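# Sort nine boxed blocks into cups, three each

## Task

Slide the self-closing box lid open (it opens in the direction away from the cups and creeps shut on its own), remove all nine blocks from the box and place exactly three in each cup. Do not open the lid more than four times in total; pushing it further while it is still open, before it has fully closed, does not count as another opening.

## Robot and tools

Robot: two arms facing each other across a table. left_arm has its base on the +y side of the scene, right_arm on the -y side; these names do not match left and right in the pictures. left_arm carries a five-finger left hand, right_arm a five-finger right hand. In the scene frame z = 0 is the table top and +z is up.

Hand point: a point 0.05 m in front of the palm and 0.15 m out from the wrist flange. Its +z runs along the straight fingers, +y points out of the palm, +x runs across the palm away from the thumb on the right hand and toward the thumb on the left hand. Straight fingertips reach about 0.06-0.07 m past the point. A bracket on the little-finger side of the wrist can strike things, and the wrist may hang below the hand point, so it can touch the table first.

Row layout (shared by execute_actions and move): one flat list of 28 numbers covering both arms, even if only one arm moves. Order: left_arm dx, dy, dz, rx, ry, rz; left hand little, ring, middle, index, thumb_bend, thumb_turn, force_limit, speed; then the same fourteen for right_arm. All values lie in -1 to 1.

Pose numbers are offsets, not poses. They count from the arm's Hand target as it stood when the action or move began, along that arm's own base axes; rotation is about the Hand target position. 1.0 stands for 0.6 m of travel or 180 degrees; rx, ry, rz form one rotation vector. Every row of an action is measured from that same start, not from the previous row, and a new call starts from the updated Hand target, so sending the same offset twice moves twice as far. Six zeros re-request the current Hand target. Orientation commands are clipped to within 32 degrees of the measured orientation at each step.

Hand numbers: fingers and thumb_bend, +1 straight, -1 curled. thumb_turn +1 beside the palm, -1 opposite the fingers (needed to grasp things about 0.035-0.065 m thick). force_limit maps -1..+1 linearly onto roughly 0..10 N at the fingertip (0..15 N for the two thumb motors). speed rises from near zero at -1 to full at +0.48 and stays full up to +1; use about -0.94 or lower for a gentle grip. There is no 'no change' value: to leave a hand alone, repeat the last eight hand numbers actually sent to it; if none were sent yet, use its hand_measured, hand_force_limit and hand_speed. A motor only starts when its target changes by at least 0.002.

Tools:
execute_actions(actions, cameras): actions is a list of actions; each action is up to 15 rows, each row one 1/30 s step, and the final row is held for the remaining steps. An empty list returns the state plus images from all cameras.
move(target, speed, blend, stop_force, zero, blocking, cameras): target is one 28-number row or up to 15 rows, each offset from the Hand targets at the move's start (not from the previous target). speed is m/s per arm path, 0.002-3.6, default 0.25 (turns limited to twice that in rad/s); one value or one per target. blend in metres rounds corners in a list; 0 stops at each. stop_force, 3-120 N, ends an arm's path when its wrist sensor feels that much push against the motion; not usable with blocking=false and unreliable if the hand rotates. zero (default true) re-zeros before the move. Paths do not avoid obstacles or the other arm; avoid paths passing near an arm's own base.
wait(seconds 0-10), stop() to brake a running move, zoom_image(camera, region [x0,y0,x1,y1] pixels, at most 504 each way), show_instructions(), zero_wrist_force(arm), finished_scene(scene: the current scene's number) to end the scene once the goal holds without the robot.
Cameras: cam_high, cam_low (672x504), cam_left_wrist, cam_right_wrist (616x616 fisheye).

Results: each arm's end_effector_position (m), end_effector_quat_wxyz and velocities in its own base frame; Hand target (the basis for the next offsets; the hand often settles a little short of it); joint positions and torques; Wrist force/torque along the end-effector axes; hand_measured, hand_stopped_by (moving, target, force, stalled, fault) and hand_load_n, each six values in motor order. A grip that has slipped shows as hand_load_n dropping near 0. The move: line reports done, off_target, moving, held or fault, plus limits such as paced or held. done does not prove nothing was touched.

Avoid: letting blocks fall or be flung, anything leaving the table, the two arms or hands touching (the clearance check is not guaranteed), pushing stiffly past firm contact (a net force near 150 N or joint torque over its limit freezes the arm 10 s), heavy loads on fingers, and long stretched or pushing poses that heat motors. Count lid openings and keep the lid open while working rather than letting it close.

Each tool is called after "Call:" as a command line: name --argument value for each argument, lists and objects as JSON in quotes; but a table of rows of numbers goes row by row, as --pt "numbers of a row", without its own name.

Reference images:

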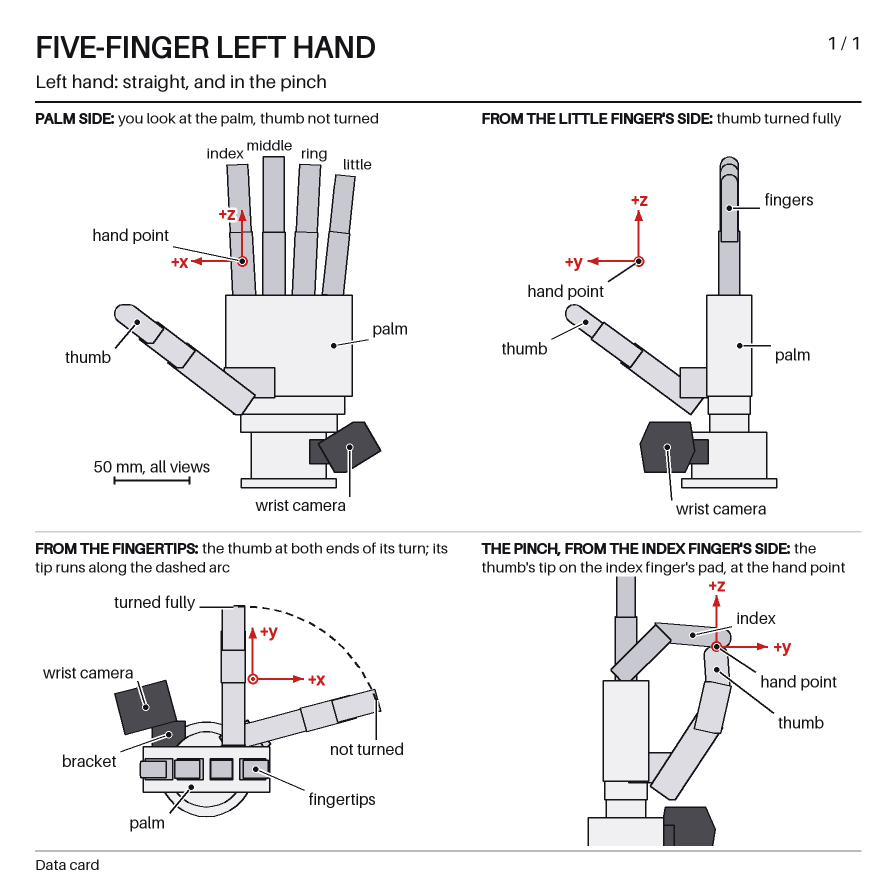

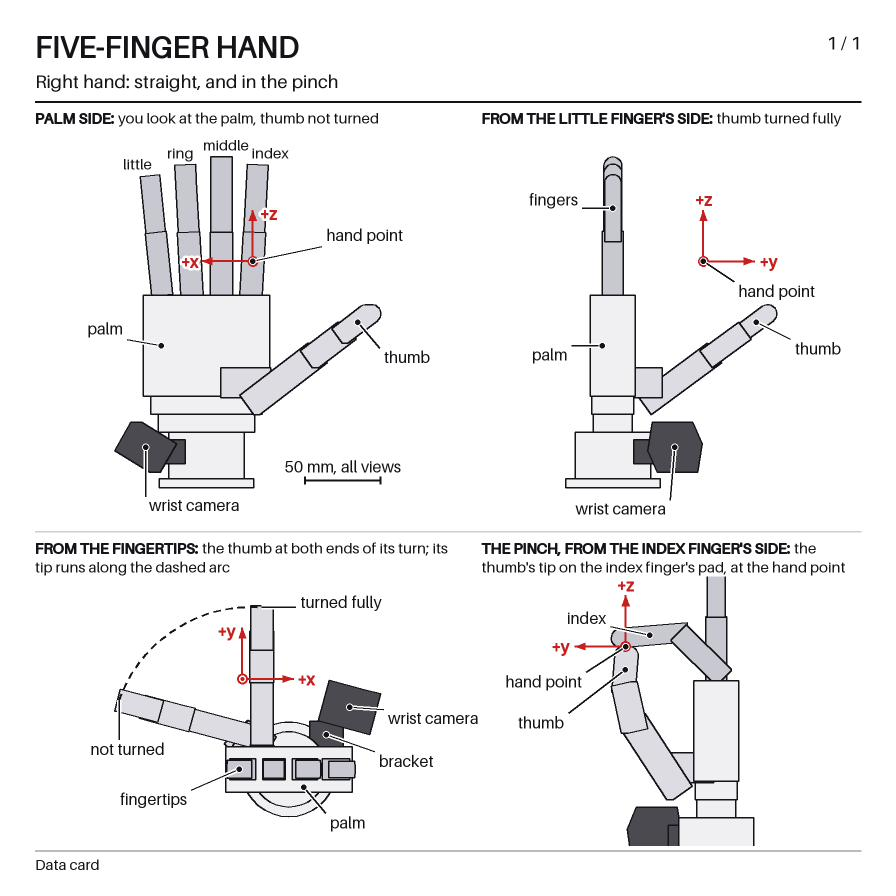

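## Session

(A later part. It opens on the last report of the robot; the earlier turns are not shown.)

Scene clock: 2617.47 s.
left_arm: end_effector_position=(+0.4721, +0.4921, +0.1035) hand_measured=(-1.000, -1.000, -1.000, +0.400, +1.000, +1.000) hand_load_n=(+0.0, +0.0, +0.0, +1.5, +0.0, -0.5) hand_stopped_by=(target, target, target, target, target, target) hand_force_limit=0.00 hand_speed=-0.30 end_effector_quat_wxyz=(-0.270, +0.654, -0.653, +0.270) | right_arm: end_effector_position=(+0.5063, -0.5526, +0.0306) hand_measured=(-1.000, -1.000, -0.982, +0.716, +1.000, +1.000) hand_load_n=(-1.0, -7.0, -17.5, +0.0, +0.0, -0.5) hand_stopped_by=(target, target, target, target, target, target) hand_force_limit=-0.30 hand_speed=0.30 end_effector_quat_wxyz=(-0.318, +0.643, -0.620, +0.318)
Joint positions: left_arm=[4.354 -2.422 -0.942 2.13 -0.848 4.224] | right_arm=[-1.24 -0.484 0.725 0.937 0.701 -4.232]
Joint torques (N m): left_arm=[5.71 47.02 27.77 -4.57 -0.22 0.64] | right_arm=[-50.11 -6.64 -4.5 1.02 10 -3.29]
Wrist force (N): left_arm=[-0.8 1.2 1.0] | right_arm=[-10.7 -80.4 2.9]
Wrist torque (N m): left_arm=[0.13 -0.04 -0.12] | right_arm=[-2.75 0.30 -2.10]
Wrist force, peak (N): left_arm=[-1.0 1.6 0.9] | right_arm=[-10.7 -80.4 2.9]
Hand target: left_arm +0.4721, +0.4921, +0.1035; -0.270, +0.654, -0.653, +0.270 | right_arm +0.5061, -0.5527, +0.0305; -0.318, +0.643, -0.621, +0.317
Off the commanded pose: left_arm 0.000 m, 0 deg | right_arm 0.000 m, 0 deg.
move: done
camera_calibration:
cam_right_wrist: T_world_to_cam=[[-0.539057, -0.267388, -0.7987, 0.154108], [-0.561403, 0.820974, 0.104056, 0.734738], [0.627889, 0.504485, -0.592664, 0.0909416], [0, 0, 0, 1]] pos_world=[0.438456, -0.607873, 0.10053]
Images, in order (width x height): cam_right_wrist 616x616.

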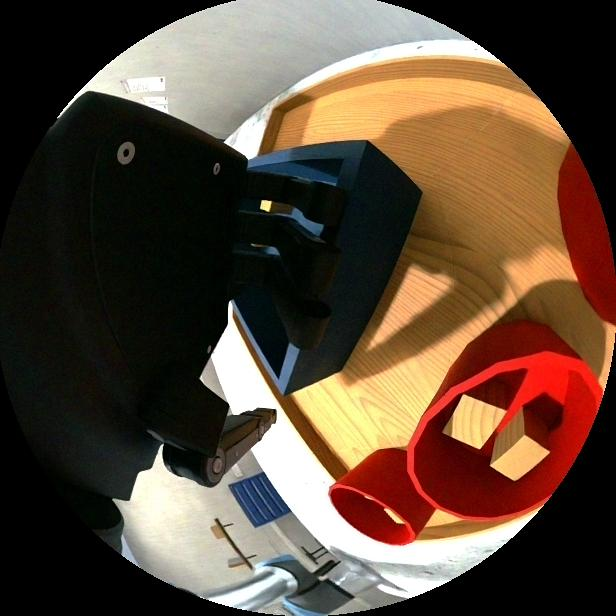

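Call:
move --pt "0 0 0 0 0 0 -1 -1 -1 0.4 1 1 0 -0.3 0.012 0 0.012 0 0 0 -1 -1 -0.98 0.715 1 1 -0.3 0.3" --pt "0 0 0 0 0 0 -1 -1 -1 0.4 1 1 0 -0.3 0.012 0 0.1 0 0 0 -1 -1 -0.98 0.715 1 1 -0.3 0.3" --speed '[0.03,0.1]' --blend '[0.002,0]' --cameras '["cam_right_wrist","cam_high"]'

Scene clock: 2626.43 s.
left_arm: end_effector_position=(+0.4721, +0.4921, +0.1035) hand_measured=(-1.000, -1.000, -1.000, +0.400, +1.000, +1.000) hand_load_n=(+0.0, +0.0, +0.0, +2.0, +0.0, -0.5) hand_stopped_by=(target, target, target, target, target, target) hand_force_limit=0.00 hand_speed=-0.30 end_effector_quat_wxyz=(-0.270, +0.654, -0.653, +0.270) | right_arm: end_effector_position=(+0.5133, -0.5527, +0.0904) hand_measured=(-1.000, -1.000, -0.980, +0.716, +1.000, +1.000) hand_load_n=(+0.5, +0.0, +0.0, +0.0, +0.0, +0.0) hand_stopped_by=(target, target, target, target, target, target) hand_force_limit=-0.30 hand_speed=0.30 end_effector_quat_wxyz=(-0.318, +0.643, -0.621, +0.317)
Joint positions: left_arm=[4.354 -2.422 -0.942 2.13 -0.848 4.224] | right_arm=[-1.23 -0.512 0.622 1.057 0.705 -4.218]
Joint torques (N m): left_arm=[5.52 45.87 27.82 -4.51 -0.47 0.67] | right_arm=[2.6 -69.38 -26.77 3.74 -0.6 -1.46]
Wrist force (N): left_arm=[-0.9 1.5 0.9] | right_arm=[-0.3 1.5 -2.4]
Wrist torque (N m): left_arm=[0.19 -0.02 -0.13] | right_arm=[0.05 0.16 -0.04]
Wrist force, peak (N): left_arm=[-1.0 1.6 1.0] | right_arm=[-11.0 -83.0 3.2]
Hand target: left_arm +0.4721, +0.4921, +0.1035; -0.270, +0.654, -0.653, +0.270 | right_arm +0.5133, -0.5527, +0.0905; -0.318, +0.643, -0.621, +0.317
Off the commanded pose: left_arm 0.000 m, 0 deg | right_arm 0.000 m, 0 deg.
move: done
camera_calibration:
cam_right_wrist: T_world_to_cam=[[-0.539276, -0.267257, -0.798596, 0.205777], [-0.561299, 0.821018, 0.104273, 0.732472], [0.627793, 0.504483, -0.592767, 0.122097], [0, 0, 0, 1]] pos_world=[0.445456, -0.607973, 0.16033]
Images, in order (width x height): cam_high 672x504, cam_right_wrist 616x616.

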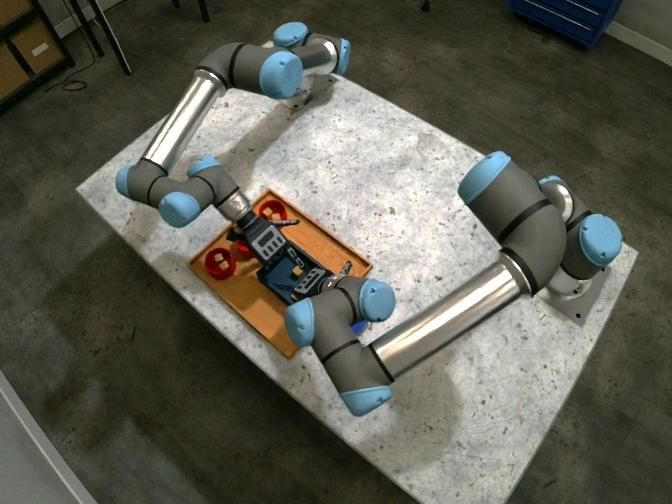

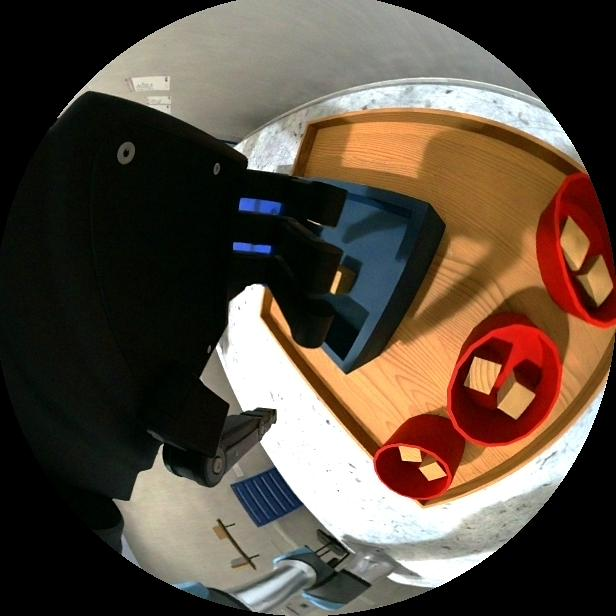

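Call:
zoom_image --camera "cam_right_wrist" --region '[290, 170, 460, 380]'

Call:
zoom_image --camera "cam_high" --region '[220, 210, 360, 320]'

Scaled by 2.400 from the camera's 616x616 image, which has a finer 880x880 frame.

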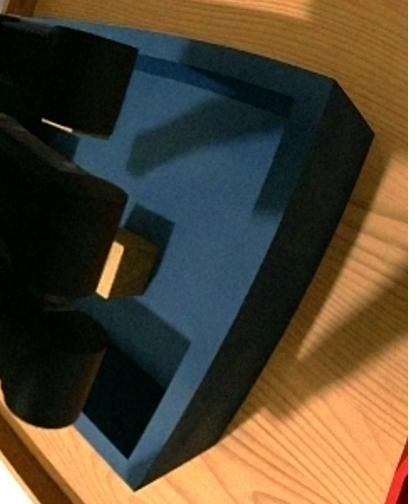

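Scaled by 3.600 from the camera's 672x504 image, which has a finer 960x720 frame.

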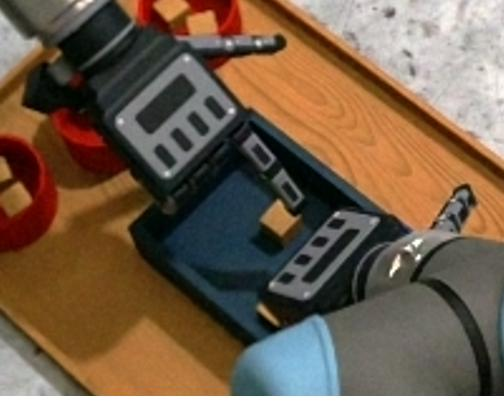

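Call:
move --target '[0,0,0,0,0,0,-1,-1,-1,0.4,1,1,0,-0.3, 0,0,0.01,0,0,0,-1,-1,0.1,0.1,0.4,-1,-0.3,0]' --speed 0.1

Call:
move --target '[0,0,0,0,0,0,-1,-1,-1,0.4,1,1,0,-0.3, 0.069,0.0318,-0.015,0,0,0,-1,-1,0.1,0.1,0.4,-1,-0.3,0]' --speed 0.1 --cameras '["cam_right_wrist","cam_high"]'

Scene clock: 2668.30 s.
left_arm: end_effector_position=(+0.4721, +0.4921, +0.1035) hand_measured=(-1.000, -1.000, -1.000, +0.400, +1.000, +1.000) hand_load_n=(+0.0, +0.0, +0.0, +1.5, +0.0, +0.0) hand_stopped_by=(target, target, target, target, target, target) hand_force_limit=0.00 hand_speed=-0.30 end_effector_quat_wxyz=(-0.270, +0.654, -0.653, +0.270) | right_arm: end_effector_position=(+0.5133, -0.5527, +0.0965) hand_measured=(-1.000, -1.000, +0.100, +0.100, +0.400, -1.000) hand_load_n=(+0.5, +0.0, +0.0, +0.0, +0.0, +0.0) hand_stopped_by=(target, target, target, target, target, target) hand_force_limit=-0.30 hand_speed=0.00 end_effector_quat_wxyz=(-0.318, +0.643, -0.621, +0.317)
Joint positions: left_arm=[4.354 -2.422 -0.942 2.13 -0.848 4.224] | right_arm=[-1.23 -0.514 0.612 1.07 0.705 -4.218]
Joint torques (N m): left_arm=[4.11 45.08 27.42 -4.46 -0.36 0.68] | right_arm=[-3.99 -69.59 -26.85 3.7 -2.56 -0.25]
Wrist force (N): left_arm=[-0.9 1.4 0.7] | right_arm=[-0.3 1.5 -2.4]
Wrist torque (N m): left_arm=[0.18 -0.03 -0.13] | right_arm=[0.06 0.16 -0.03]
Wrist force, peak (N): left_arm=[-1.0 1.6 0.8] | right_arm=[-0.4 1.8 -2.7]
Hand target: left_arm +0.4721, +0.4921, +0.1035; -0.270, +0.654, -0.653, +0.270 | right_arm +0.5133, -0.5527, +0.0965; -0.318, +0.643, -0.621, +0.317
Off the commanded pose: left_arm 0.000 m, 0 deg | right_arm 0.000 m, 0 deg.
move: done

Scene clock: 2669.33 s.
left_arm: end_effector_position=(+0.4721, +0.4921, +0.1035) hand_measured=(-1.000, -1.000, -1.000, +0.400, +1.000, +1.000) hand_load_n=(+0.0, +0.0, +0.0, +2.0, +0.0, +0.0) hand_stopped_by=(target, target, target, target, target, target) hand_force_limit=0.00 hand_speed=-0.30 end_effector_quat_wxyz=(-0.270, +0.654, -0.653, +0.270) | right_arm: end_effector_position=(+0.5545, -0.5337, +0.0876) hand_measured=(-1.000, -1.000, +0.100, +0.100, +0.400, -1.000) hand_load_n=(+0.0, +0.0, +0.0, +0.0, +0.0, +0.0) hand_stopped_by=(target, target, target, target, target, target) hand_force_limit=-0.30 hand_speed=0.00 end_effector_quat_wxyz=(-0.318, +0.643, -0.621, +0.317)
Joint positions: left_arm=[4.354 -2.422 -0.942 2.13 -0.848 4.224] | right_arm=[-1.163 -0.499 0.589 1.008 0.733 -4.125]
Joint torques (N m): left_arm=[4.16 45.55 25.9 -4.54 -0.18 0.6] | right_arm=[8.59 -54.42 -25.79 -0.07 0.36 2.44]
Wrist force (N): left_arm=[-0.9 1.5 0.8] | right_arm=[-0.5 1.5 -2.2]
Wrist torque (N m): left_arm=[0.19 -0.02 -0.13] | right_arm=[0.05 0.18 -0.06]
Wrist force, peak (N): left_arm=[-0.9 1.6 0.8] | right_arm=[-0.2 1.9 -2.7]
Hand target: left_arm +0.4721, +0.4921, +0.1035; -0.270, +0.654, -0.653, +0.270 | right_arm +0.5547, -0.5337, +0.0875; -0.318, +0.643, -0.621, +0.317
Off the commanded pose: left_arm 0.000 m, 0 deg | right_arm 0.000 m, 0 deg.
move: done
camera_calibration:
cam_right_wrist: T_world_to_cam=[[-0.539276, -0.267257, -0.798596, 0.230757], [-0.561299, 0.821018, 0.104273, 0.740301], [0.627793, 0.504483, -0.592767, 0.0849273], [0, 0, 0, 1]] pos_world=[0.486656, -0.588973, 0.15743]
Images, in order (width x height): cam_high 672x504, cam_right_wrist 616x616.

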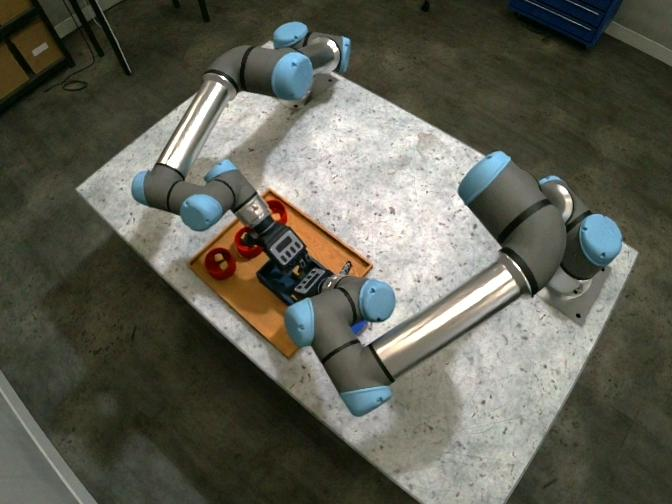

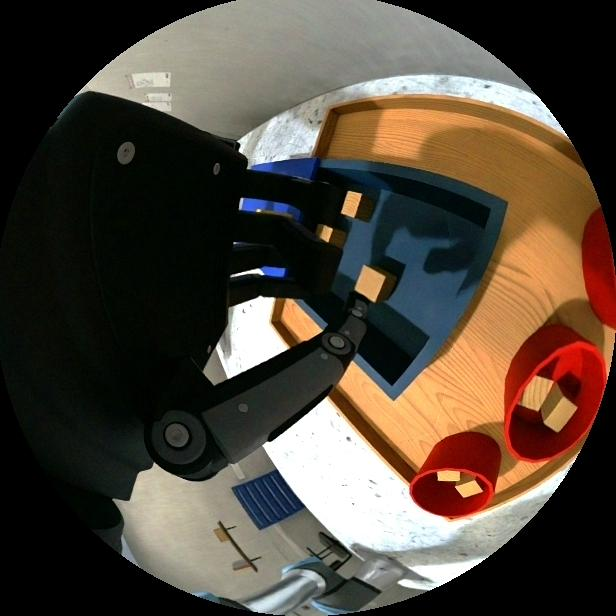

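Call:
zoom_image --camera "cam_right_wrist" --region '[300, 160, 460, 320]'

Scaled by 3.150 from the camera's 616x616 image, which has a finer 880x880 frame.

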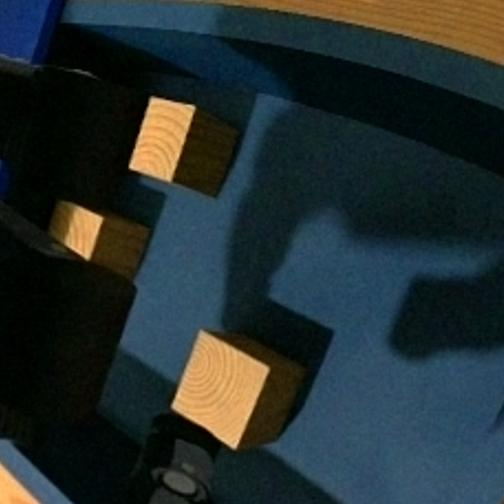

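Call:
move --target '[0,0,0,0,0,0,-1,-1,-1,0.4,1,1,0,-0.3, 0.0002,-0.0015,-0.0125,0.002,-0.0555,0,-1,-1,0.12,0.12,0.4,-1,-0.3,0]' --speed 0.15

Call:
move --target '[0,0,0,0,0,0,-1,-1,-1,0.4,1,1,0,-0.3, 0,0,-0.0742,0,0,0,-1,-1,0.12,0.12,0.4,-1,-0.3,0]' --speed 0.04 --stop_force 6 --cameras '["cam_right_wrist"]'

Scene clock: 2704.70 s.
left_arm: end_effector_position=(+0.4721, +0.4921, +0.1035) hand_measured=(-1.000, -1.000, -1.000, +0.400, +1.000, +1.000) hand_load_n=(+0.0, +0.0, +0.0, +1.5, +0.0, +0.0) hand_stopped_by=(target, target, target, target, target, target) hand_force_limit=0.00 hand_speed=-0.30 end_effector_quat_wxyz=(-0.270, +0.654, -0.653, +0.270) | right_arm: end_effector_position=(+0.5548, -0.5346, +0.0800) hand_measured=(-1.000, -1.000, +0.120, +0.120, +0.400, -1.000) hand_load_n=(+0.0, +0.0, +0.0, +0.0, +0.0, +0.0) hand_stopped_by=(target, target, target, target, target, target) hand_force_limit=-0.30 hand_speed=0.00 end_effector_quat_wxyz=(-0.373, +0.612, -0.591, +0.370)
Joint positions: left_arm=[4.354 -2.422 -0.942 2.13 -0.848 4.224] | right_arm=[-1.207 -0.562 0.787 0.755 0.569 -4.052]
Joint torques (N m): left_arm=[4.61 45.71 27.66 -4.54 -0.28 0.57] | right_arm=[-12.78 -69.85 -12.25 -0.26 -2.75 2.47]
Wrist force (N): left_arm=[-0.8 1.5 0.9] | right_arm=[-0.3 1.5 -2.6]
Wrist torque (N m): left_arm=[0.18 -0.04 -0.13] | right_arm=[-0.01 0.20 -0.01]
Wrist force, peak (N): left_arm=[-1.1 1.6 0.9] | right_arm=[-0.4 1.9 -2.6]
Hand target: left_arm +0.4721, +0.4921, +0.1035; -0.270, +0.654, -0.653, +0.270 | right_arm +0.5548, -0.5346, +0.0800; -0.373, +0.611, -0.591, +0.370
Off the commanded pose: left_arm 0.000 m, 0 deg | right_arm 0.000 m, 0 deg.
move: done

Scene clock: 2706.90 s.
left_arm: end_effector_position=(+0.4721, +0.4921, +0.1035) hand_measured=(-1.000, -1.000, -1.000, +0.400, +1.000, +1.000) hand_load_n=(+0.0, +0.0, +0.0, +2.0, +0.0, +0.0) hand_stopped_by=(target, target, target, target, target, target) hand_force_limit=0.00 hand_speed=-0.30 end_effector_quat_wxyz=(-0.270, +0.654, -0.653, +0.270) | right_arm: end_effector_position=(+0.5548, -0.5346, +0.0355) hand_measured=(-1.000, -1.000, +0.120, +0.120, +0.400, -1.000) hand_load_n=(+0.0, +0.0, +0.0, +0.0, +0.0, +0.0) hand_stopped_by=(target, target, target, target, target, target) hand_force_limit=-0.30 hand_speed=0.00 end_effector_quat_wxyz=(-0.373, +0.611, -0.591, +0.370)
Joint positions: left_arm=[4.354 -2.422 -0.942 2.13 -0.848 4.224] | right_arm=[-1.208 -0.525 0.831 0.673 0.569 -4.052]
Joint torques (N m): left_arm=[4.02 44.18 27.43 -4.72 -0.29 0.62] | right_arm=[-6.21 -52.83 -11.16 -0.11 -0.27 2.45]
Wrist force (N): left_arm=[-0.8 1.5 0.9] | right_arm=[0.0 1.5 -2.3]
Wrist torque (N m): left_arm=[0.19 -0.04 -0.13] | right_arm=[-0.03 0.15 0.00]
Wrist force, peak (N): left_arm=[-1.0 1.5 1.1] | right_arm=[-0.6 1.8 -2.8]
Hand target: left_arm +0.4721, +0.4921, +0.1035; -0.270, +0.654, -0.653, +0.270 | right_arm +0.5548, -0.5346, +0.0355; -0.373, +0.611, -0.591, +0.370
Off the commanded pose: left_arm 0.000 m, 0 deg | right_arm 0.000 m, 0 deg.
move: done
camera_calibration:
cam_right_wrist: T_world_to_cam=[[-0.392319, -0.261948, -0.881742, 0.113382], [-0.571387, 0.820614, 0.0104428, 0.755242], [0.720835, 0.507913, -0.471616, 0.000172283], [0, 0, 0, 1]] pos_world=[0.475894, -0.59015, 0.0921684]
Images, in order (width x height): cam_right_wrist 616x616.

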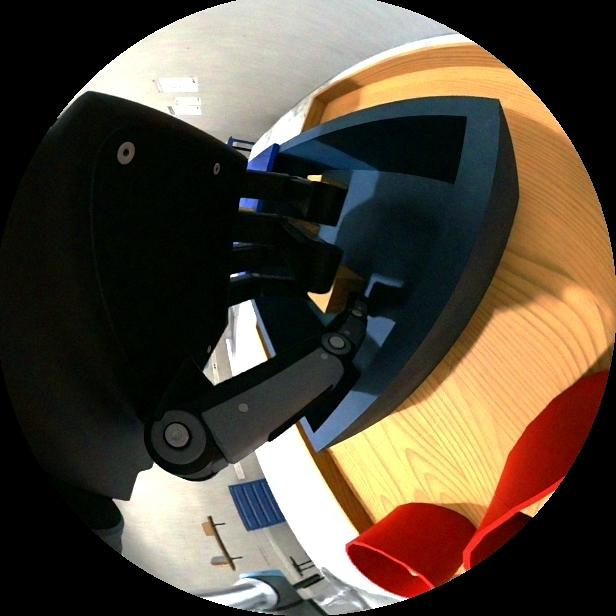

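Call:
execute_actions --actions '[[[0,0,0,0,0,0,-1,-1,-1,0.4,1,1,0,-0.3, 0,0,0,0,0,0,-1,-1,-0.12,-0.12,0.1,-1,-0.3,-0.9]]]'

Call:
wait --seconds 3 --cameras '["cam_right_wrist"]'

Scene clock: 2713.40 s.
left_arm: end_effector_position=(+0.4721, +0.4921, +0.1035) hand_measured=(-1.000, -1.000, -1.000, +0.400, +1.000, +1.000) hand_load_n=(+0.0, +0.0, +0.0, +2.0, +0.0, +0.0) hand_stopped_by=(target, target, target, target, target, target) hand_force_limit=0.00 hand_speed=-0.30 end_effector_quat_wxyz=(-0.270, +0.654, -0.653, +0.270) | right_arm: end_effector_position=(+0.5548, -0.5346, +0.0355) hand_measured=(-1.000, -1.000, -0.018, -0.036, +0.324, -1.000) hand_load_n=(+0.0, +0.0, +5.5, +4.5, +5.5, +0.0) hand_stopped_by=(target, target, force, force, force, target) hand_force_limit=-0.30 hand_speed=-0.90 end_effector_quat_wxyz=(-0.373, +0.611, -0.591, +0.370)
Joint positions: left_arm=[4.354 -2.422 -0.942 2.13 -0.848 4.224] | right_arm=[-1.208 -0.525 0.831 0.673 0.569 -4.052]
Joint torques (N m): left_arm=[2.38 45.21 28.07 -4.52 -0.29 0.64] | right_arm=[-0.56 -52.68 -11.33 -0.09 0.2 2.48]
Wrist force (N): left_arm=[-0.9 1.4 0.8] | right_arm=[-0.4 1.8 -2.4]
Wrist torque (N m): left_arm=[0.18 -0.03 -0.13] | right_arm=[0.02 0.20 -0.01]
Wrist force, peak (N): left_arm=[-1.0 1.6 1.0] | right_arm=[-0.3 1.7 -2.9]
Hand target: left_arm +0.4721, +0.4921, +0.1035; -0.270, +0.654, -0.653, +0.270 | right_arm +0.5548, -0.5346, +0.0355; -0.373, +0.611, -0.591, +0.370
Off the commanded pose: left_arm 0.000 m, 0 deg | right_arm 0.000 m, 0 deg.

Scene clock: 2716.40 s.
left_arm: end_effector_position=(+0.4721, +0.4921, +0.1035) hand_measured=(-1.000, -1.000, -1.000, +0.400, +1.000, +1.000) hand_load_n=(+0.5, +0.0, +0.0, +1.5, +0.0, +0.0) hand_stopped_by=(target, target, target, target, target, target) hand_force_limit=0.00 hand_speed=-0.30 end_effector_quat_wxyz=(-0.270, +0.654, -0.653, +0.270) | right_arm: end_effector_position=(+0.5548, -0.5346, +0.0355) hand_measured=(-1.000, -1.000, -0.018, -0.036, +0.324, -1.000) hand_load_n=(+0.0, +0.0, +6.0, +4.5, +5.5, +0.0) hand_stopped_by=(target, target, force, force, force, target) hand_force_limit=-0.30 hand_speed=-0.90 end_effector_quat_wxyz=(-0.373, +0.611, -0.591, +0.370)
Joint positions: left_arm=[4.354 -2.422 -0.942 2.13 -0.848 4.224] | right_arm=[-1.208 -0.525 0.831 0.673 0.569 -4.052]
Joint torques (N m): left_arm=[2.53 45.1 27.49 -4.6 -0.19 0.49] | right_arm=[-0.65 -53.1 -11.13 -0.08 0.12 2.41]
Wrist force (N): left_arm=[-0.9 1.4 0.9] | right_arm=[-0.3 1.5 -2.5]
Wrist torque (N m): left_arm=[0.16 -0.04 -0.13] | right_arm=[-0.01 0.20 -0.02]
Wrist force, peak (N): left_arm=[-1.0 1.6 1.0] | right_arm=[-0.1 2.0 -2.6]
Hand target: left_arm +0.4721, +0.4921, +0.1035; -0.270, +0.654, -0.653, +0.270 | right_arm +0.5548, -0.5346, +0.0355; -0.373, +0.611, -0.591, +0.370
Off the commanded pose: left_arm 0.000 m, 0 deg | right_arm 0.000 m, 0 deg.
wait: 3.00 s; at rest by 0.17 s
camera_calibration:
cam_right_wrist: T_world_to_cam=[[-0.392431, -0.261921, -0.8817, 0.113448], [-0.571351, 0.820638, 0.0105186, 0.755232], [0.720802, 0.507888, -0.471693, 0.000180538], [0, 0, 0, 1]] pos_world=[0.475893, -0.59015, 0.0921685]
Images, in order (width x height): cam_right_wrist 616x616.

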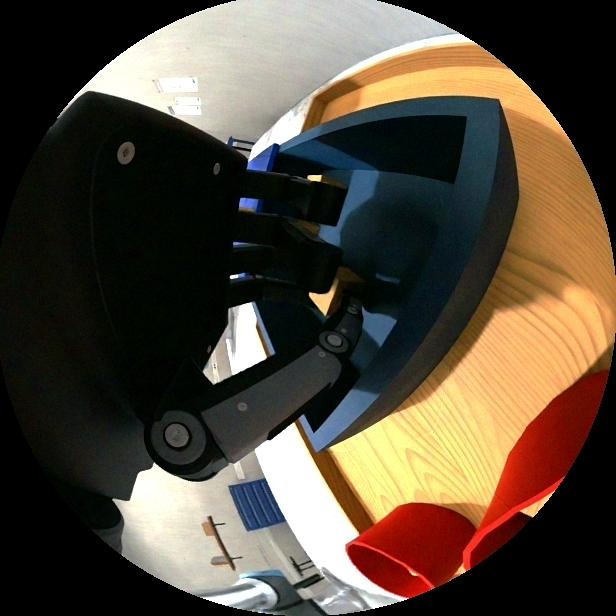

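Call:
move --pt "0 0 0 0 0 0 -1 -1 -1 0.4 1 1 0 -0.3 0 0 0.1242 0 0 0 -1 -1 -0.12 -0.12 0.1 -1 -0.3 -0.9" --pt "0 0 0 0 0 0 -1 -1 -1 0.4 1 1 0 -0.3 -0.3112 0.1238 0.11 0 0 0 -1 -1 -0.12 -0.12 0.1 -1 -0.3 -0.9" --speed '[0.1,0.2]' --blend '[0.01,0]' --cameras '["cam_right_wrist","cam_high"]'

Scene clock: 2733.40 s.
left_arm: end_effector_position=(+0.4721, +0.4921, +0.1035) hand_measured=(-1.000, -1.000, -1.000, +0.400, +1.000, +1.000) hand_load_n=(+0.0, +0.0, +0.0, +1.5, +0.0, +0.0) hand_stopped_by=(target, target, target, target, target, target) hand_force_limit=0.00 hand_speed=-0.30 end_effector_quat_wxyz=(-0.270, +0.654, -0.653, +0.270) | right_arm: end_effector_position=(+0.3682, -0.4603, +0.1015) hand_measured=(-1.000, -1.000, -0.018, -0.036, +0.324, -1.000) hand_load_n=(+0.0, +0.0, +5.5, +5.0, +5.5, +0.0) hand_stopped_by=(target, target, force, force, force, target) hand_force_limit=-0.30 hand_speed=-0.90 end_effector_quat_wxyz=(-0.373, +0.611, -0.591, +0.370)
Joint positions: left_arm=[4.354 -2.422 -0.942 2.13 -0.848 4.224] | right_arm=[-1.493 -0.872 1.434 0.895 0.467 -4.598]
Joint torques (N m): left_arm=[3.16 45.01 26.9 -4.46 -0.34 0.46] | right_arm=[-13.2 -45.81 -8.81 4.4 -3.26 -2.45]
Wrist force (N): left_arm=[-0.9 1.3 0.9] | right_arm=[-0.4 1.6 -2.1]
Wrist torque (N m): left_arm=[0.15 -0.02 -0.12] | right_arm=[-0.02 0.18 0.16]
Wrist force, peak (N): left_arm=[-0.9 1.6 1.0] | right_arm=[-0.2 2.1 -3.1]
Hand target: left_arm +0.4721, +0.4921, +0.1035; -0.270, +0.654, -0.653, +0.270 | right_arm +0.3681, -0.4603, +0.1015; -0.373, +0.611, -0.591, +0.370
Off the commanded pose: left_arm 0.000 m, 0 deg | right_arm 0.000 m, 0 deg.
move: done
camera_calibration:
cam_right_wrist: T_world_to_cam=[[-0.392413, -0.261969, -0.881694, 0.117904], [-0.571212, 0.820737, 0.0103703, 0.587066], [0.720922, 0.507704, -0.471707, 0.128047], [0, 0, 0, 1]] pos_world=[0.289294, -0.51595, 0.158268]
Images, in order (width x height): cam_high 672x504, cam_right_wrist 616x616.

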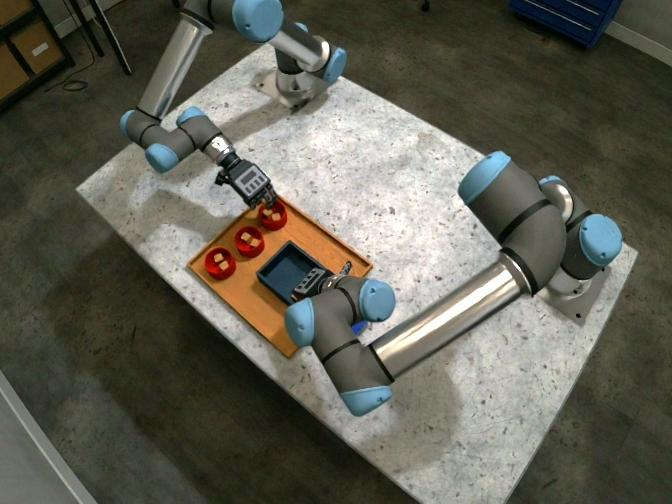

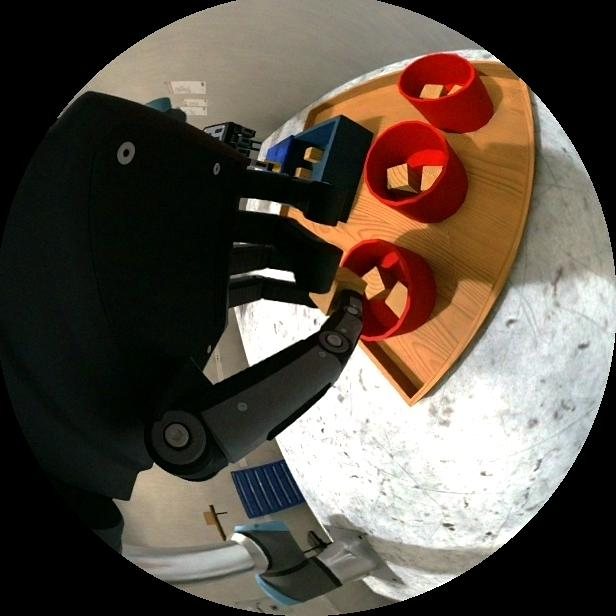

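Call:
zoom_image --camera "cam_right_wrist" --region '[300, 210, 460, 370]'

Scaled by 3.150 from the camera's 616x616 image, which has a finer 880x880 frame.

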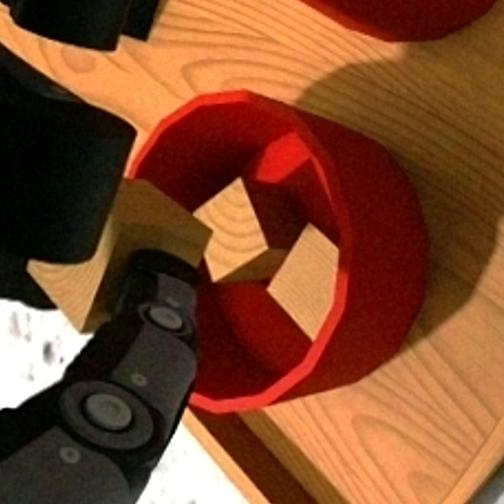

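Call:
move --target '[0,0,0,0,0,0,-1,-1,-1,0.4,1,1,0,-0.3, 0.0028,0.0135,-0.0525,0,0,0,-1,-1,-0.12,-0.12,0.1,-1,-0.3,-0.9]' --speed 0.06 --stop_force 8 --cameras '["cam_right_wrist"]'

Scene clock: 2765.23 s.
left_arm: end_effector_position=(+0.4721, +0.4921, +0.1035) hand_measured=(-1.000, -1.000, -1.000, +0.400, +1.000, +1.000) hand_load_n=(+0.0, +0.0, +0.5, +1.5, +0.0, -0.5) hand_stopped_by=(target, target, target, target, target, target) hand_force_limit=0.00 hand_speed=-0.30 end_effector_quat_wxyz=(-0.270, +0.654, -0.653, +0.270) | right_arm: end_effector_position=(+0.3698, -0.4522, +0.0700) hand_measured=(-1.000, -1.000, -0.018, -0.036, +0.324, -1.000) hand_load_n=(+0.5, +0.0, +6.0, +4.5, +5.5, +0.0) hand_stopped_by=(target, target, force, force, force, target) hand_force_limit=-0.30 hand_speed=-0.90 end_effector_quat_wxyz=(-0.373, +0.611, -0.591, +0.370)
Joint positions: left_arm=[4.354 -2.422 -0.942 2.13 -0.848 4.224] | right_arm=[-1.489 -0.846 1.48 0.814 0.468 -4.588]
Joint torques (N m): left_arm=[1.64 44.95 27.07 -4.45 -0.23 0.12] | right_arm=[9.42 -38.54 -7.06 0.53 0.12 2.08]
Wrist force (N): left_arm=[-0.7 1.4 0.8] | right_arm=[-0.3 1.6 -2.4]
Wrist torque (N m): left_arm=[0.17 -0.05 -0.12] | right_arm=[0.00 0.18 0.16]
Wrist force, peak (N): left_arm=[-1.1 1.5 0.9] | right_arm=[-0.3 2.1 -2.5]
Hand target: left_arm +0.4721, +0.4921, +0.1035; -0.270, +0.654, -0.653, +0.270 | right_arm +0.3698, -0.4522, +0.0700; -0.373, +0.611, -0.591, +0.370
Off the commanded pose: left_arm 0.000 m, 0 deg | right_arm 0.000 m, 0 deg.
move: done
camera_calibration:
cam_right_wrist: T_world_to_cam=[[-0.392431, -0.261921, -0.8817, 0.0928493], [-0.571351, 0.820638, 0.0105186, 0.581549], [0.720802, 0.507888, -0.471693, 0.107952], [0, 0, 0, 1]] pos_world=[0.290893, -0.50775, 0.126669]
Images, in order (width x height): cam_right_wrist 616x616.

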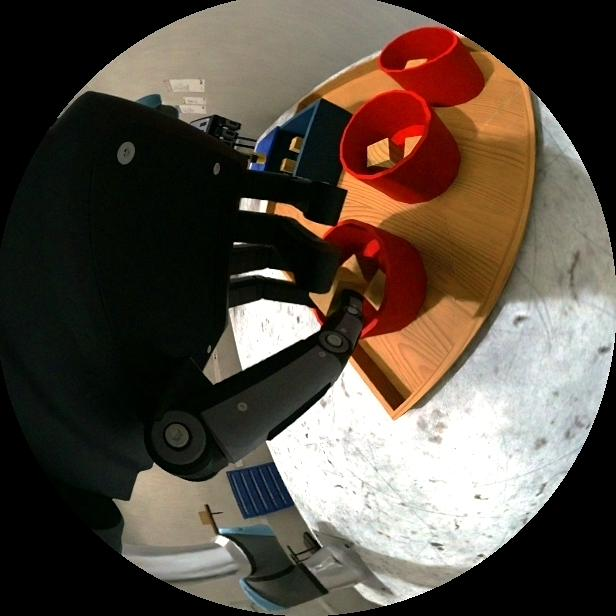

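Call:
move --target '[0,0,0,0,0,0,-1,-1,-1,0.4,1,1,0,-0.3, 0,0,-0.0067,0,0,0,-1,-1,-0.12,-0.12,0.1,-1,-0.3,-0.9]' --speed 0.03 --stop_force 6

Call:
execute_actions --actions '[[[0,0,0,0,0,0,-1,-1,-1,0.4,1,1,0,-0.3, 0,0,0,0,0,0,-1,-1,0.14,0.14,0.46,-1,-0.3,-0.7]]]'

Call:
move --target '[0,0,0,0,0,0,-1,-1,-1,0.4,1,1,0,-0.3, 0,0,0.06,0,0,0,-1,-1,0.14,0.14,0.46,-1,-0.3,-0.7]' --speed 0.1 --cameras '["cam_right_wrist","cam_high"]'

Scene clock: 2781.57 s.
left_arm: end_effector_position=(+0.4721, +0.4921, +0.1035) hand_measured=(-1.000, -1.000, -1.000, +0.400, +1.000, +1.000) hand_load_n=(+0.0, +0.0, +0.0, +2.0, +0.0, +0.0) hand_stopped_by=(target, target, target, target, target, target) hand_force_limit=0.00 hand_speed=-0.30 end_effector_quat_wxyz=(-0.270, +0.654, -0.653, +0.270) | right_arm: end_effector_position=(+0.3698, -0.4522, +0.0660) hand_measured=(-1.000, -1.000, -0.018, -0.036, +0.324, -1.000) hand_load_n=(+0.0, +0.0, +5.5, +4.5, +5.5, +0.0) hand_stopped_by=(target, target, force, force, force, target) hand_force_limit=-0.30 hand_speed=-0.90 end_effector_quat_wxyz=(-0.373, +0.611, -0.591, +0.370)
Joint positions: left_arm=[4.354 -2.422 -0.942 2.13 -0.848 4.224] | right_arm=[-1.489 -0.84 1.482 0.807 0.468 -4.588]
Joint torques (N m): left_arm=[1.53 46.18 26.17 -4.55 -0.37 0.43] | right_arm=[8.91 -38.56 -7.06 0.49 0.06 0.71]
Wrist force (N): left_arm=[-0.8 1.4 0.8] | right_arm=[-0.5 1.8 -2.1]
Wrist torque (N m): left_arm=[0.17 -0.04 -0.12] | right_arm=[0.00 0.19 0.15]
Wrist force, peak (N): left_arm=[-1.2 1.6 0.8] | right_arm=[-0.4 2.1 -2.6]
Hand target: left_arm +0.4721, +0.4921, +0.1035; -0.270, +0.654, -0.653, +0.270 | right_arm +0.3698, -0.4522, +0.0660; -0.373, +0.611, -0.591, +0.370
Off the commanded pose: left_arm 0.000 m, 0 deg | right_arm 0.000 m, 0 deg.
move: done

Scene clock: 2782.27 s.
left_arm: end_effector_position=(+0.4721, +0.4921, +0.1035) hand_measured=(-1.000, -1.000, -1.000, +0.400, +1.000, +1.000) hand_load_n=(+0.0, +0.0, +0.0, +1.5, +0.0, -0.5) hand_stopped_by=(target, target, target, target, target, target) hand_force_limit=0.00 hand_speed=-0.30 end_effector_quat_wxyz=(-0.270, +0.654, -0.653, +0.270) | right_arm: end_effector_position=(+0.3698, -0.4522, +0.0660) hand_measured=(-1.000, -1.000, +0.140, +0.140, +0.460, -1.000) hand_load_n=(+0.0, +0.0, -0.5, +0.0, -0.5, +0.0) hand_stopped_by=(target, target, target, target, target, target) hand_force_limit=-0.30 hand_speed=-0.70 end_effector_quat_wxyz=(-0.373, +0.611, -0.591, +0.370)
Joint positions: left_arm=[4.354 -2.422 -0.942 2.13 -0.848 4.224] | right_arm=[-1.489 -0.84 1.482 0.807 0.468 -4.588]
Joint torques (N m): left_arm=[2.45 45.35 26.93 -4.45 -0.43 0.53] | right_arm=[9.15 -39.2 -7.32 0.71 0.01 0.63]
Wrist force (N): left_arm=[-0.7 1.4 0.7] | right_arm=[-0.3 1.4 -2.0]
Wrist torque (N m): left_arm=[0.18 -0.06 -0.12] | right_arm=[0.01 0.16 0.16]
Wrist force, peak (N): left_arm=[-1.0 1.4 1.0] | right_arm=[-0.5 1.7 -2.6]
Hand target: left_arm +0.4721, +0.4921, +0.1035; -0.270, +0.654, -0.653, +0.270 | right_arm +0.3698, -0.4522, +0.0660; -0.373, +0.611, -0.591, +0.370
Off the commanded pose: left_arm 0.000 m, 0 deg | right_arm 0.000 m, 0 deg.

Scene clock: 2783.27 s.
left_arm: end_effector_position=(+0.4721, +0.4921, +0.1035) hand_measured=(-1.000, -1.000, -1.000, +0.400, +1.000, +1.000) hand_load_n=(+0.0, +0.5, +0.0, +1.5, +0.0, +0.0) hand_stopped_by=(target, target, target, target, target, target) hand_force_limit=0.00 hand_speed=-0.30 end_effector_quat_wxyz=(-0.270, +0.654, -0.653, +0.270) | right_arm: end_effector_position=(+0.3698, -0.4521, +0.1018) hand_measured=(-1.000, -1.000, +0.140, +0.140, +0.460, -1.000) hand_load_n=(+0.0, +0.0, +0.0, +0.0, +0.0, +0.0) hand_stopped_by=(target, target, target, target, target, target) hand_force_limit=-0.30 hand_speed=-0.70 end_effector_quat_wxyz=(-0.373, +0.611, -0.591, +0.370)
Joint positions: left_arm=[4.354 -2.422 -0.942 2.13 -0.848 4.224] | right_arm=[-1.489 -0.888 1.46 0.877 0.468 -4.588]
Joint torques (N m): left_arm=[0.75 45.33 27.17 -4.69 -0.1 0.37] | right_arm=[-6.64 -55.1 -22.27 4.28 -0.71 -1.48]
Wrist force (N): left_arm=[-0.8 1.5 0.7] | right_arm=[-0.4 1.7 -2.5]
Wrist torque (N m): left_arm=[0.20 -0.05 -0.13] | right_arm=[0.02 0.19 0.04]
Wrist force, peak (N): left_arm=[-1.0 1.5 0.8] | right_arm=[-0.2 2.1 -2.4]
Hand target: left_arm +0.4721, +0.4921, +0.1035; -0.270, +0.654, -0.653, +0.270 | right_arm +0.3698, -0.4522, +0.1020; -0.373, +0.611, -0.591, +0.370
Off the commanded pose: left_arm 0.000 m, 0 deg | right_arm 0.000 m, 0 deg.
move: done
camera_calibration:
cam_right_wrist: T_world_to_cam=[[-0.392416, -0.261942, -0.8817, 0.12096], [-0.571362, 0.820631, 0.0104955, 0.581216], [0.720802, 0.507889, -0.471693, 0.123], [0, 0, 0, 1]] pos_world=[0.290893, -0.50775, 0.158568]
Images, in order (width x height): cam_high 672x504, cam_right_wrist 616x616.

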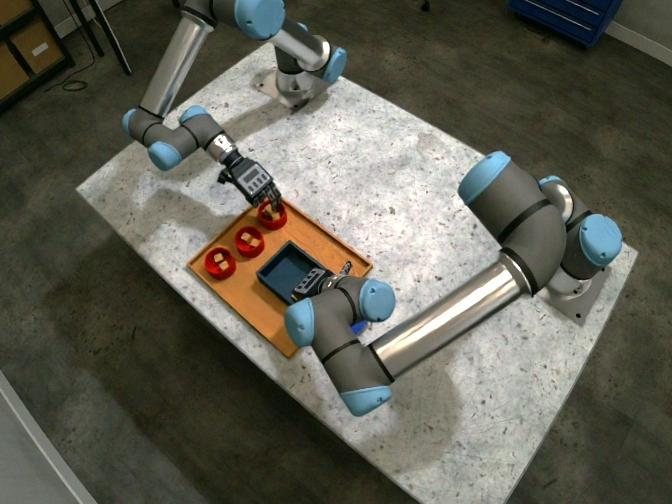

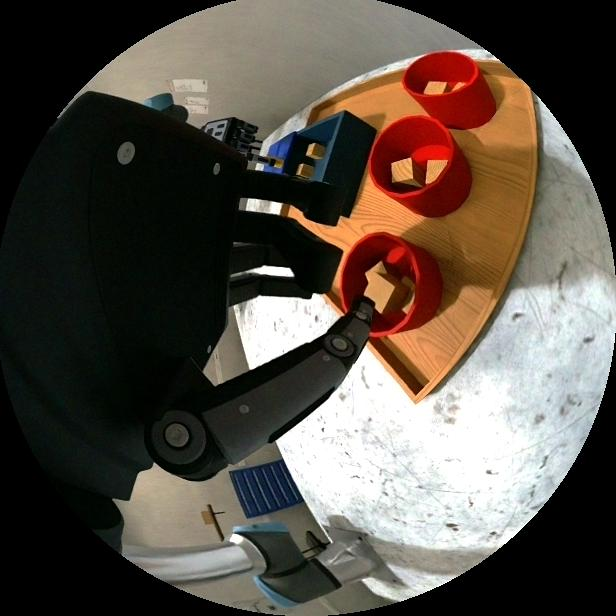

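Call:
move --target '[0,0,0,0,0,0,-1,-1,-1,0.4,1,1,0,-0.3, 0.2457,-0.1482,0.0133,-0.002,0.0555,0,-1,-1,0.14,0.14,1,1,-0.3,0.4]' --speed 0.2

Call:
execute_actions --actions '[[[0,0,0,0,0,0,-1,-1,-1,0.4,1,1,0,-0.3, 0,0,0,0,0,0,-1,-1,0.715,-1,1,1,-0.3,0.3]]]' --cameras '["cam_right_wrist"]'

Scene clock: 2853.17 s.
left_arm: end_effector_position=(+0.4721, +0.4921, +0.1035) hand_measured=(-1.000, -1.000, -1.000, +0.400, +1.000, +1.000) hand_load_n=(+0.0, +0.0, +0.0, +1.5, +0.0, -0.5) hand_stopped_by=(target, target, target, target, target, target) hand_force_limit=0.00 hand_speed=-0.30 end_effector_quat_wxyz=(-0.270, +0.654, -0.653, +0.270) | right_arm: end_effector_position=(+0.5172, -0.5411, +0.1099) hand_measured=(-1.000, -1.000, +0.140, +0.140, +1.000, +1.000) hand_load_n=(+0.0, +0.0, +0.0, +0.0, +0.0, +0.0) hand_stopped_by=(target, target, target, target, target, target) hand_force_limit=-0.30 hand_speed=0.40 end_effector_quat_wxyz=(-0.318, +0.642, -0.621, +0.318)
Joint positions: left_arm=[4.354 -2.422 -0.942 2.13 -0.848 4.224] | right_arm=[-1.219 -0.554 0.652 1.057 0.709 -4.202]
Joint torques (N m): left_arm=[0.29 45.55 27.46 -4.52 0.02 0.19] | right_arm=[9.45 -53.41 -27.31 3.55 0.3 -2.48]
Wrist force (N): left_arm=[-0.8 1.3 0.7] | right_arm=[-0.5 1.3 -2.5]
Wrist torque (N m): left_arm=[0.16 -0.05 -0.12] | right_arm=[0.02 0.19 0.10]
Wrist force, peak (N): left_arm=[-1.0 1.6 1.0] | right_arm=[-0.4 2.1 -3.2]
Hand target: left_arm +0.4721, +0.4921, +0.1035; -0.270, +0.654, -0.653, +0.270 | right_arm +0.5172, -0.5411, +0.1100; -0.318, +0.643, -0.621, +0.317
Off the commanded pose: left_arm 0.000 m, 0 deg | right_arm 0.000 m, 0 deg.
move: done

Scene clock: 2853.87 s.
left_arm: end_effector_position=(+0.4721, +0.4921, +0.1035) hand_measured=(-1.000, -1.000, -1.000, +0.400, +1.000, +1.000) hand_load_n=(+0.0, +0.0, +0.0, +1.5, +0.0, -0.5) hand_stopped_by=(target, target, target, target, target, target) hand_force_limit=0.00 hand_speed=-0.30 end_effector_quat_wxyz=(-0.270, +0.654, -0.653, +0.270) | right_arm: end_effector_position=(+0.5172, -0.5411, +0.1100) hand_measured=(-1.000, -1.000, +0.716, -1.000, +1.000, +1.000) hand_load_n=(+0.0, +0.0, +0.0, +0.0, +0.0, +0.0) hand_stopped_by=(target, target, target, target, target, target) hand_force_limit=-0.30 hand_speed=0.30 end_effector_quat_wxyz=(-0.318, +0.643, -0.621, +0.317)
Joint positions: left_arm=[4.354 -2.422 -0.942 2.13 -0.848 4.224] | right_arm=[-1.219 -0.554 0.651 1.058 0.709 -4.202]
Joint torques (N m): left_arm=[1.42 44.64 26.84 -4.69 -0.08 0.41] | right_arm=[9.29 -52.87 -26.81 3.68 -0.02 -2.33]
Wrist force (N): left_arm=[-0.8 1.4 0.7] | right_arm=[-0.6 1.2 -2.3]
Wrist torque (N m): left_arm=[0.19 -0.04 -0.13] | right_arm=[0.00 0.20 0.09]
Wrist force, peak (N): left_arm=[-0.9 1.7 0.9] | right_arm=[-0.6 1.5 -2.7]
Hand target: left_arm +0.4721, +0.4921, +0.1035; -0.270, +0.654, -0.653, +0.270 | right_arm +0.5172, -0.5411, +0.1100; -0.318, +0.643, -0.621, +0.317
Off the commanded pose: left_arm 0.000 m, 0 deg | right_arm 0.000 m, 0 deg.
camera_calibration:
cam_right_wrist: T_world_to_cam=[[-0.539276, -0.267257, -0.798596, 0.22658], [-0.561299, 0.821018, 0.104273, 0.723022], [0.627793, 0.504483, -0.592767, 0.125305], [0, 0, 0, 1]] pos_world=[0.449356, -0.596273, 0.17983]
Images, in order (width x height): cam_right_wrist 616x616.

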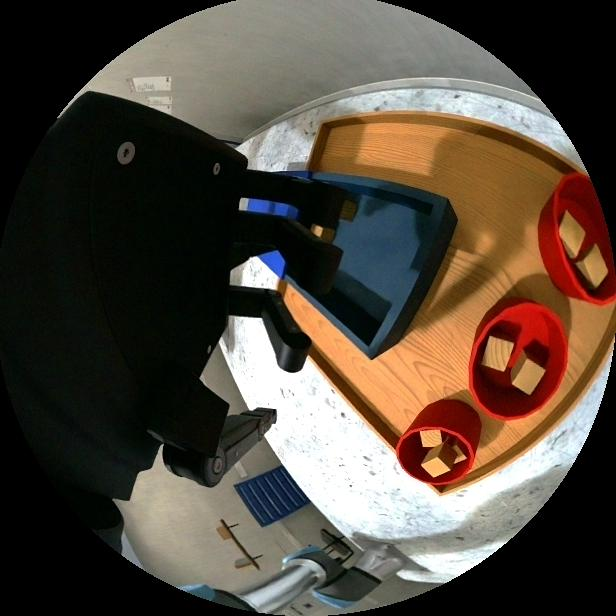

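Call:
move --pt "0 0 0 0 0 0 -1 -1 -1 0.4 1 1 0 -0.3 0.0177 0.0006 -0.0383 0 0 0 -1 -1 0.715 -1 1 1 -0.3 0.3" --pt "0 0 0 0 0 0 -1 -1 -1 0.4 1 1 0 -0.3 0.0562 0.002 -0.1092 0 0 0 -1 -1 0.715 -1 1 1 -0.3 0.3" --speed 0.035 --stop_force 5 --cameras '["cam_right_wrist"]'

Scene clock: 2864.60 s.
left_arm: end_effector_position=(+0.4721, +0.4921, +0.1035) hand_measured=(-1.000, -1.000, -1.000, +0.400, +1.000, +1.000) hand_load_n=(+0.0, +0.0, +0.0, +1.5, +0.0, +0.0) hand_stopped_by=(target, target, target, target, target, target) hand_force_limit=0.00 hand_speed=-0.30 end_effector_quat_wxyz=(-0.270, +0.654, -0.653, +0.270) | right_arm: end_effector_position=(+0.5496, -0.5399, +0.0468) hand_measured=(-1.000, -1.000, +0.716, -1.000, +1.000, +1.000) hand_load_n=(+0.0, +0.0, +2.0, +0.0, +0.0, +0.0) hand_stopped_by=(target, target, target, target, target, target) hand_force_limit=-0.30 hand_speed=0.30 end_effector_quat_wxyz=(-0.318, +0.643, -0.621, +0.317)
Joint positions: left_arm=[4.354 -2.422 -0.942 2.13 -0.848 4.224] | right_arm=[-1.173 -0.466 0.63 0.944 0.729 -4.139]
Joint torques (N m): left_arm=[-0.26 45.52 27.38 -4.81 0.04 0.39] | right_arm=[-13.51 -68.71 -10.63 3.29 -2 -1.48]
Wrist force (N): left_arm=[-1.0 1.5 0.9] | right_arm=[-0.8 -1.3 -3.6]
Wrist torque (N m): left_arm=[0.19 -0.02 -0.14] | right_arm=[0.12 0.23 -0.14]
Wrist force, peak (N): left_arm=[-0.9 1.6 1.0] | right_arm=[0.3 -4.7 -7.2]
Hand target: left_arm +0.4721, +0.4921, +0.1035; -0.270, +0.654, -0.653, +0.270 | right_arm +0.5496, -0.5399, +0.0469; -0.318, +0.643, -0.621, +0.317 (not the last commanded pose)
Off the commanded pose: left_arm 0.000 m, 0 deg | right_arm 0.003 m, 0 deg.
move: contact (right_arm); path passed 1 of 2 targets
camera_calibration:
cam_right_wrist: T_world_to_cam=[[-0.539261, -0.26728, -0.798598, 0.193962], [-0.561314, 0.82101, 0.104252, 0.746808], [0.627793, 0.504484, -0.592766, 0.0669556], [0, 0, 0, 1]] pos_world=[0.481756, -0.595073, 0.11673]
Images, in order (width x height): cam_right_wrist 616x616.

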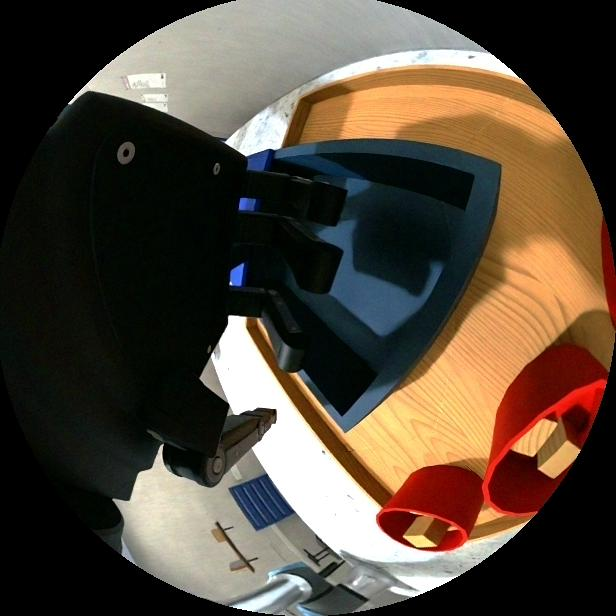

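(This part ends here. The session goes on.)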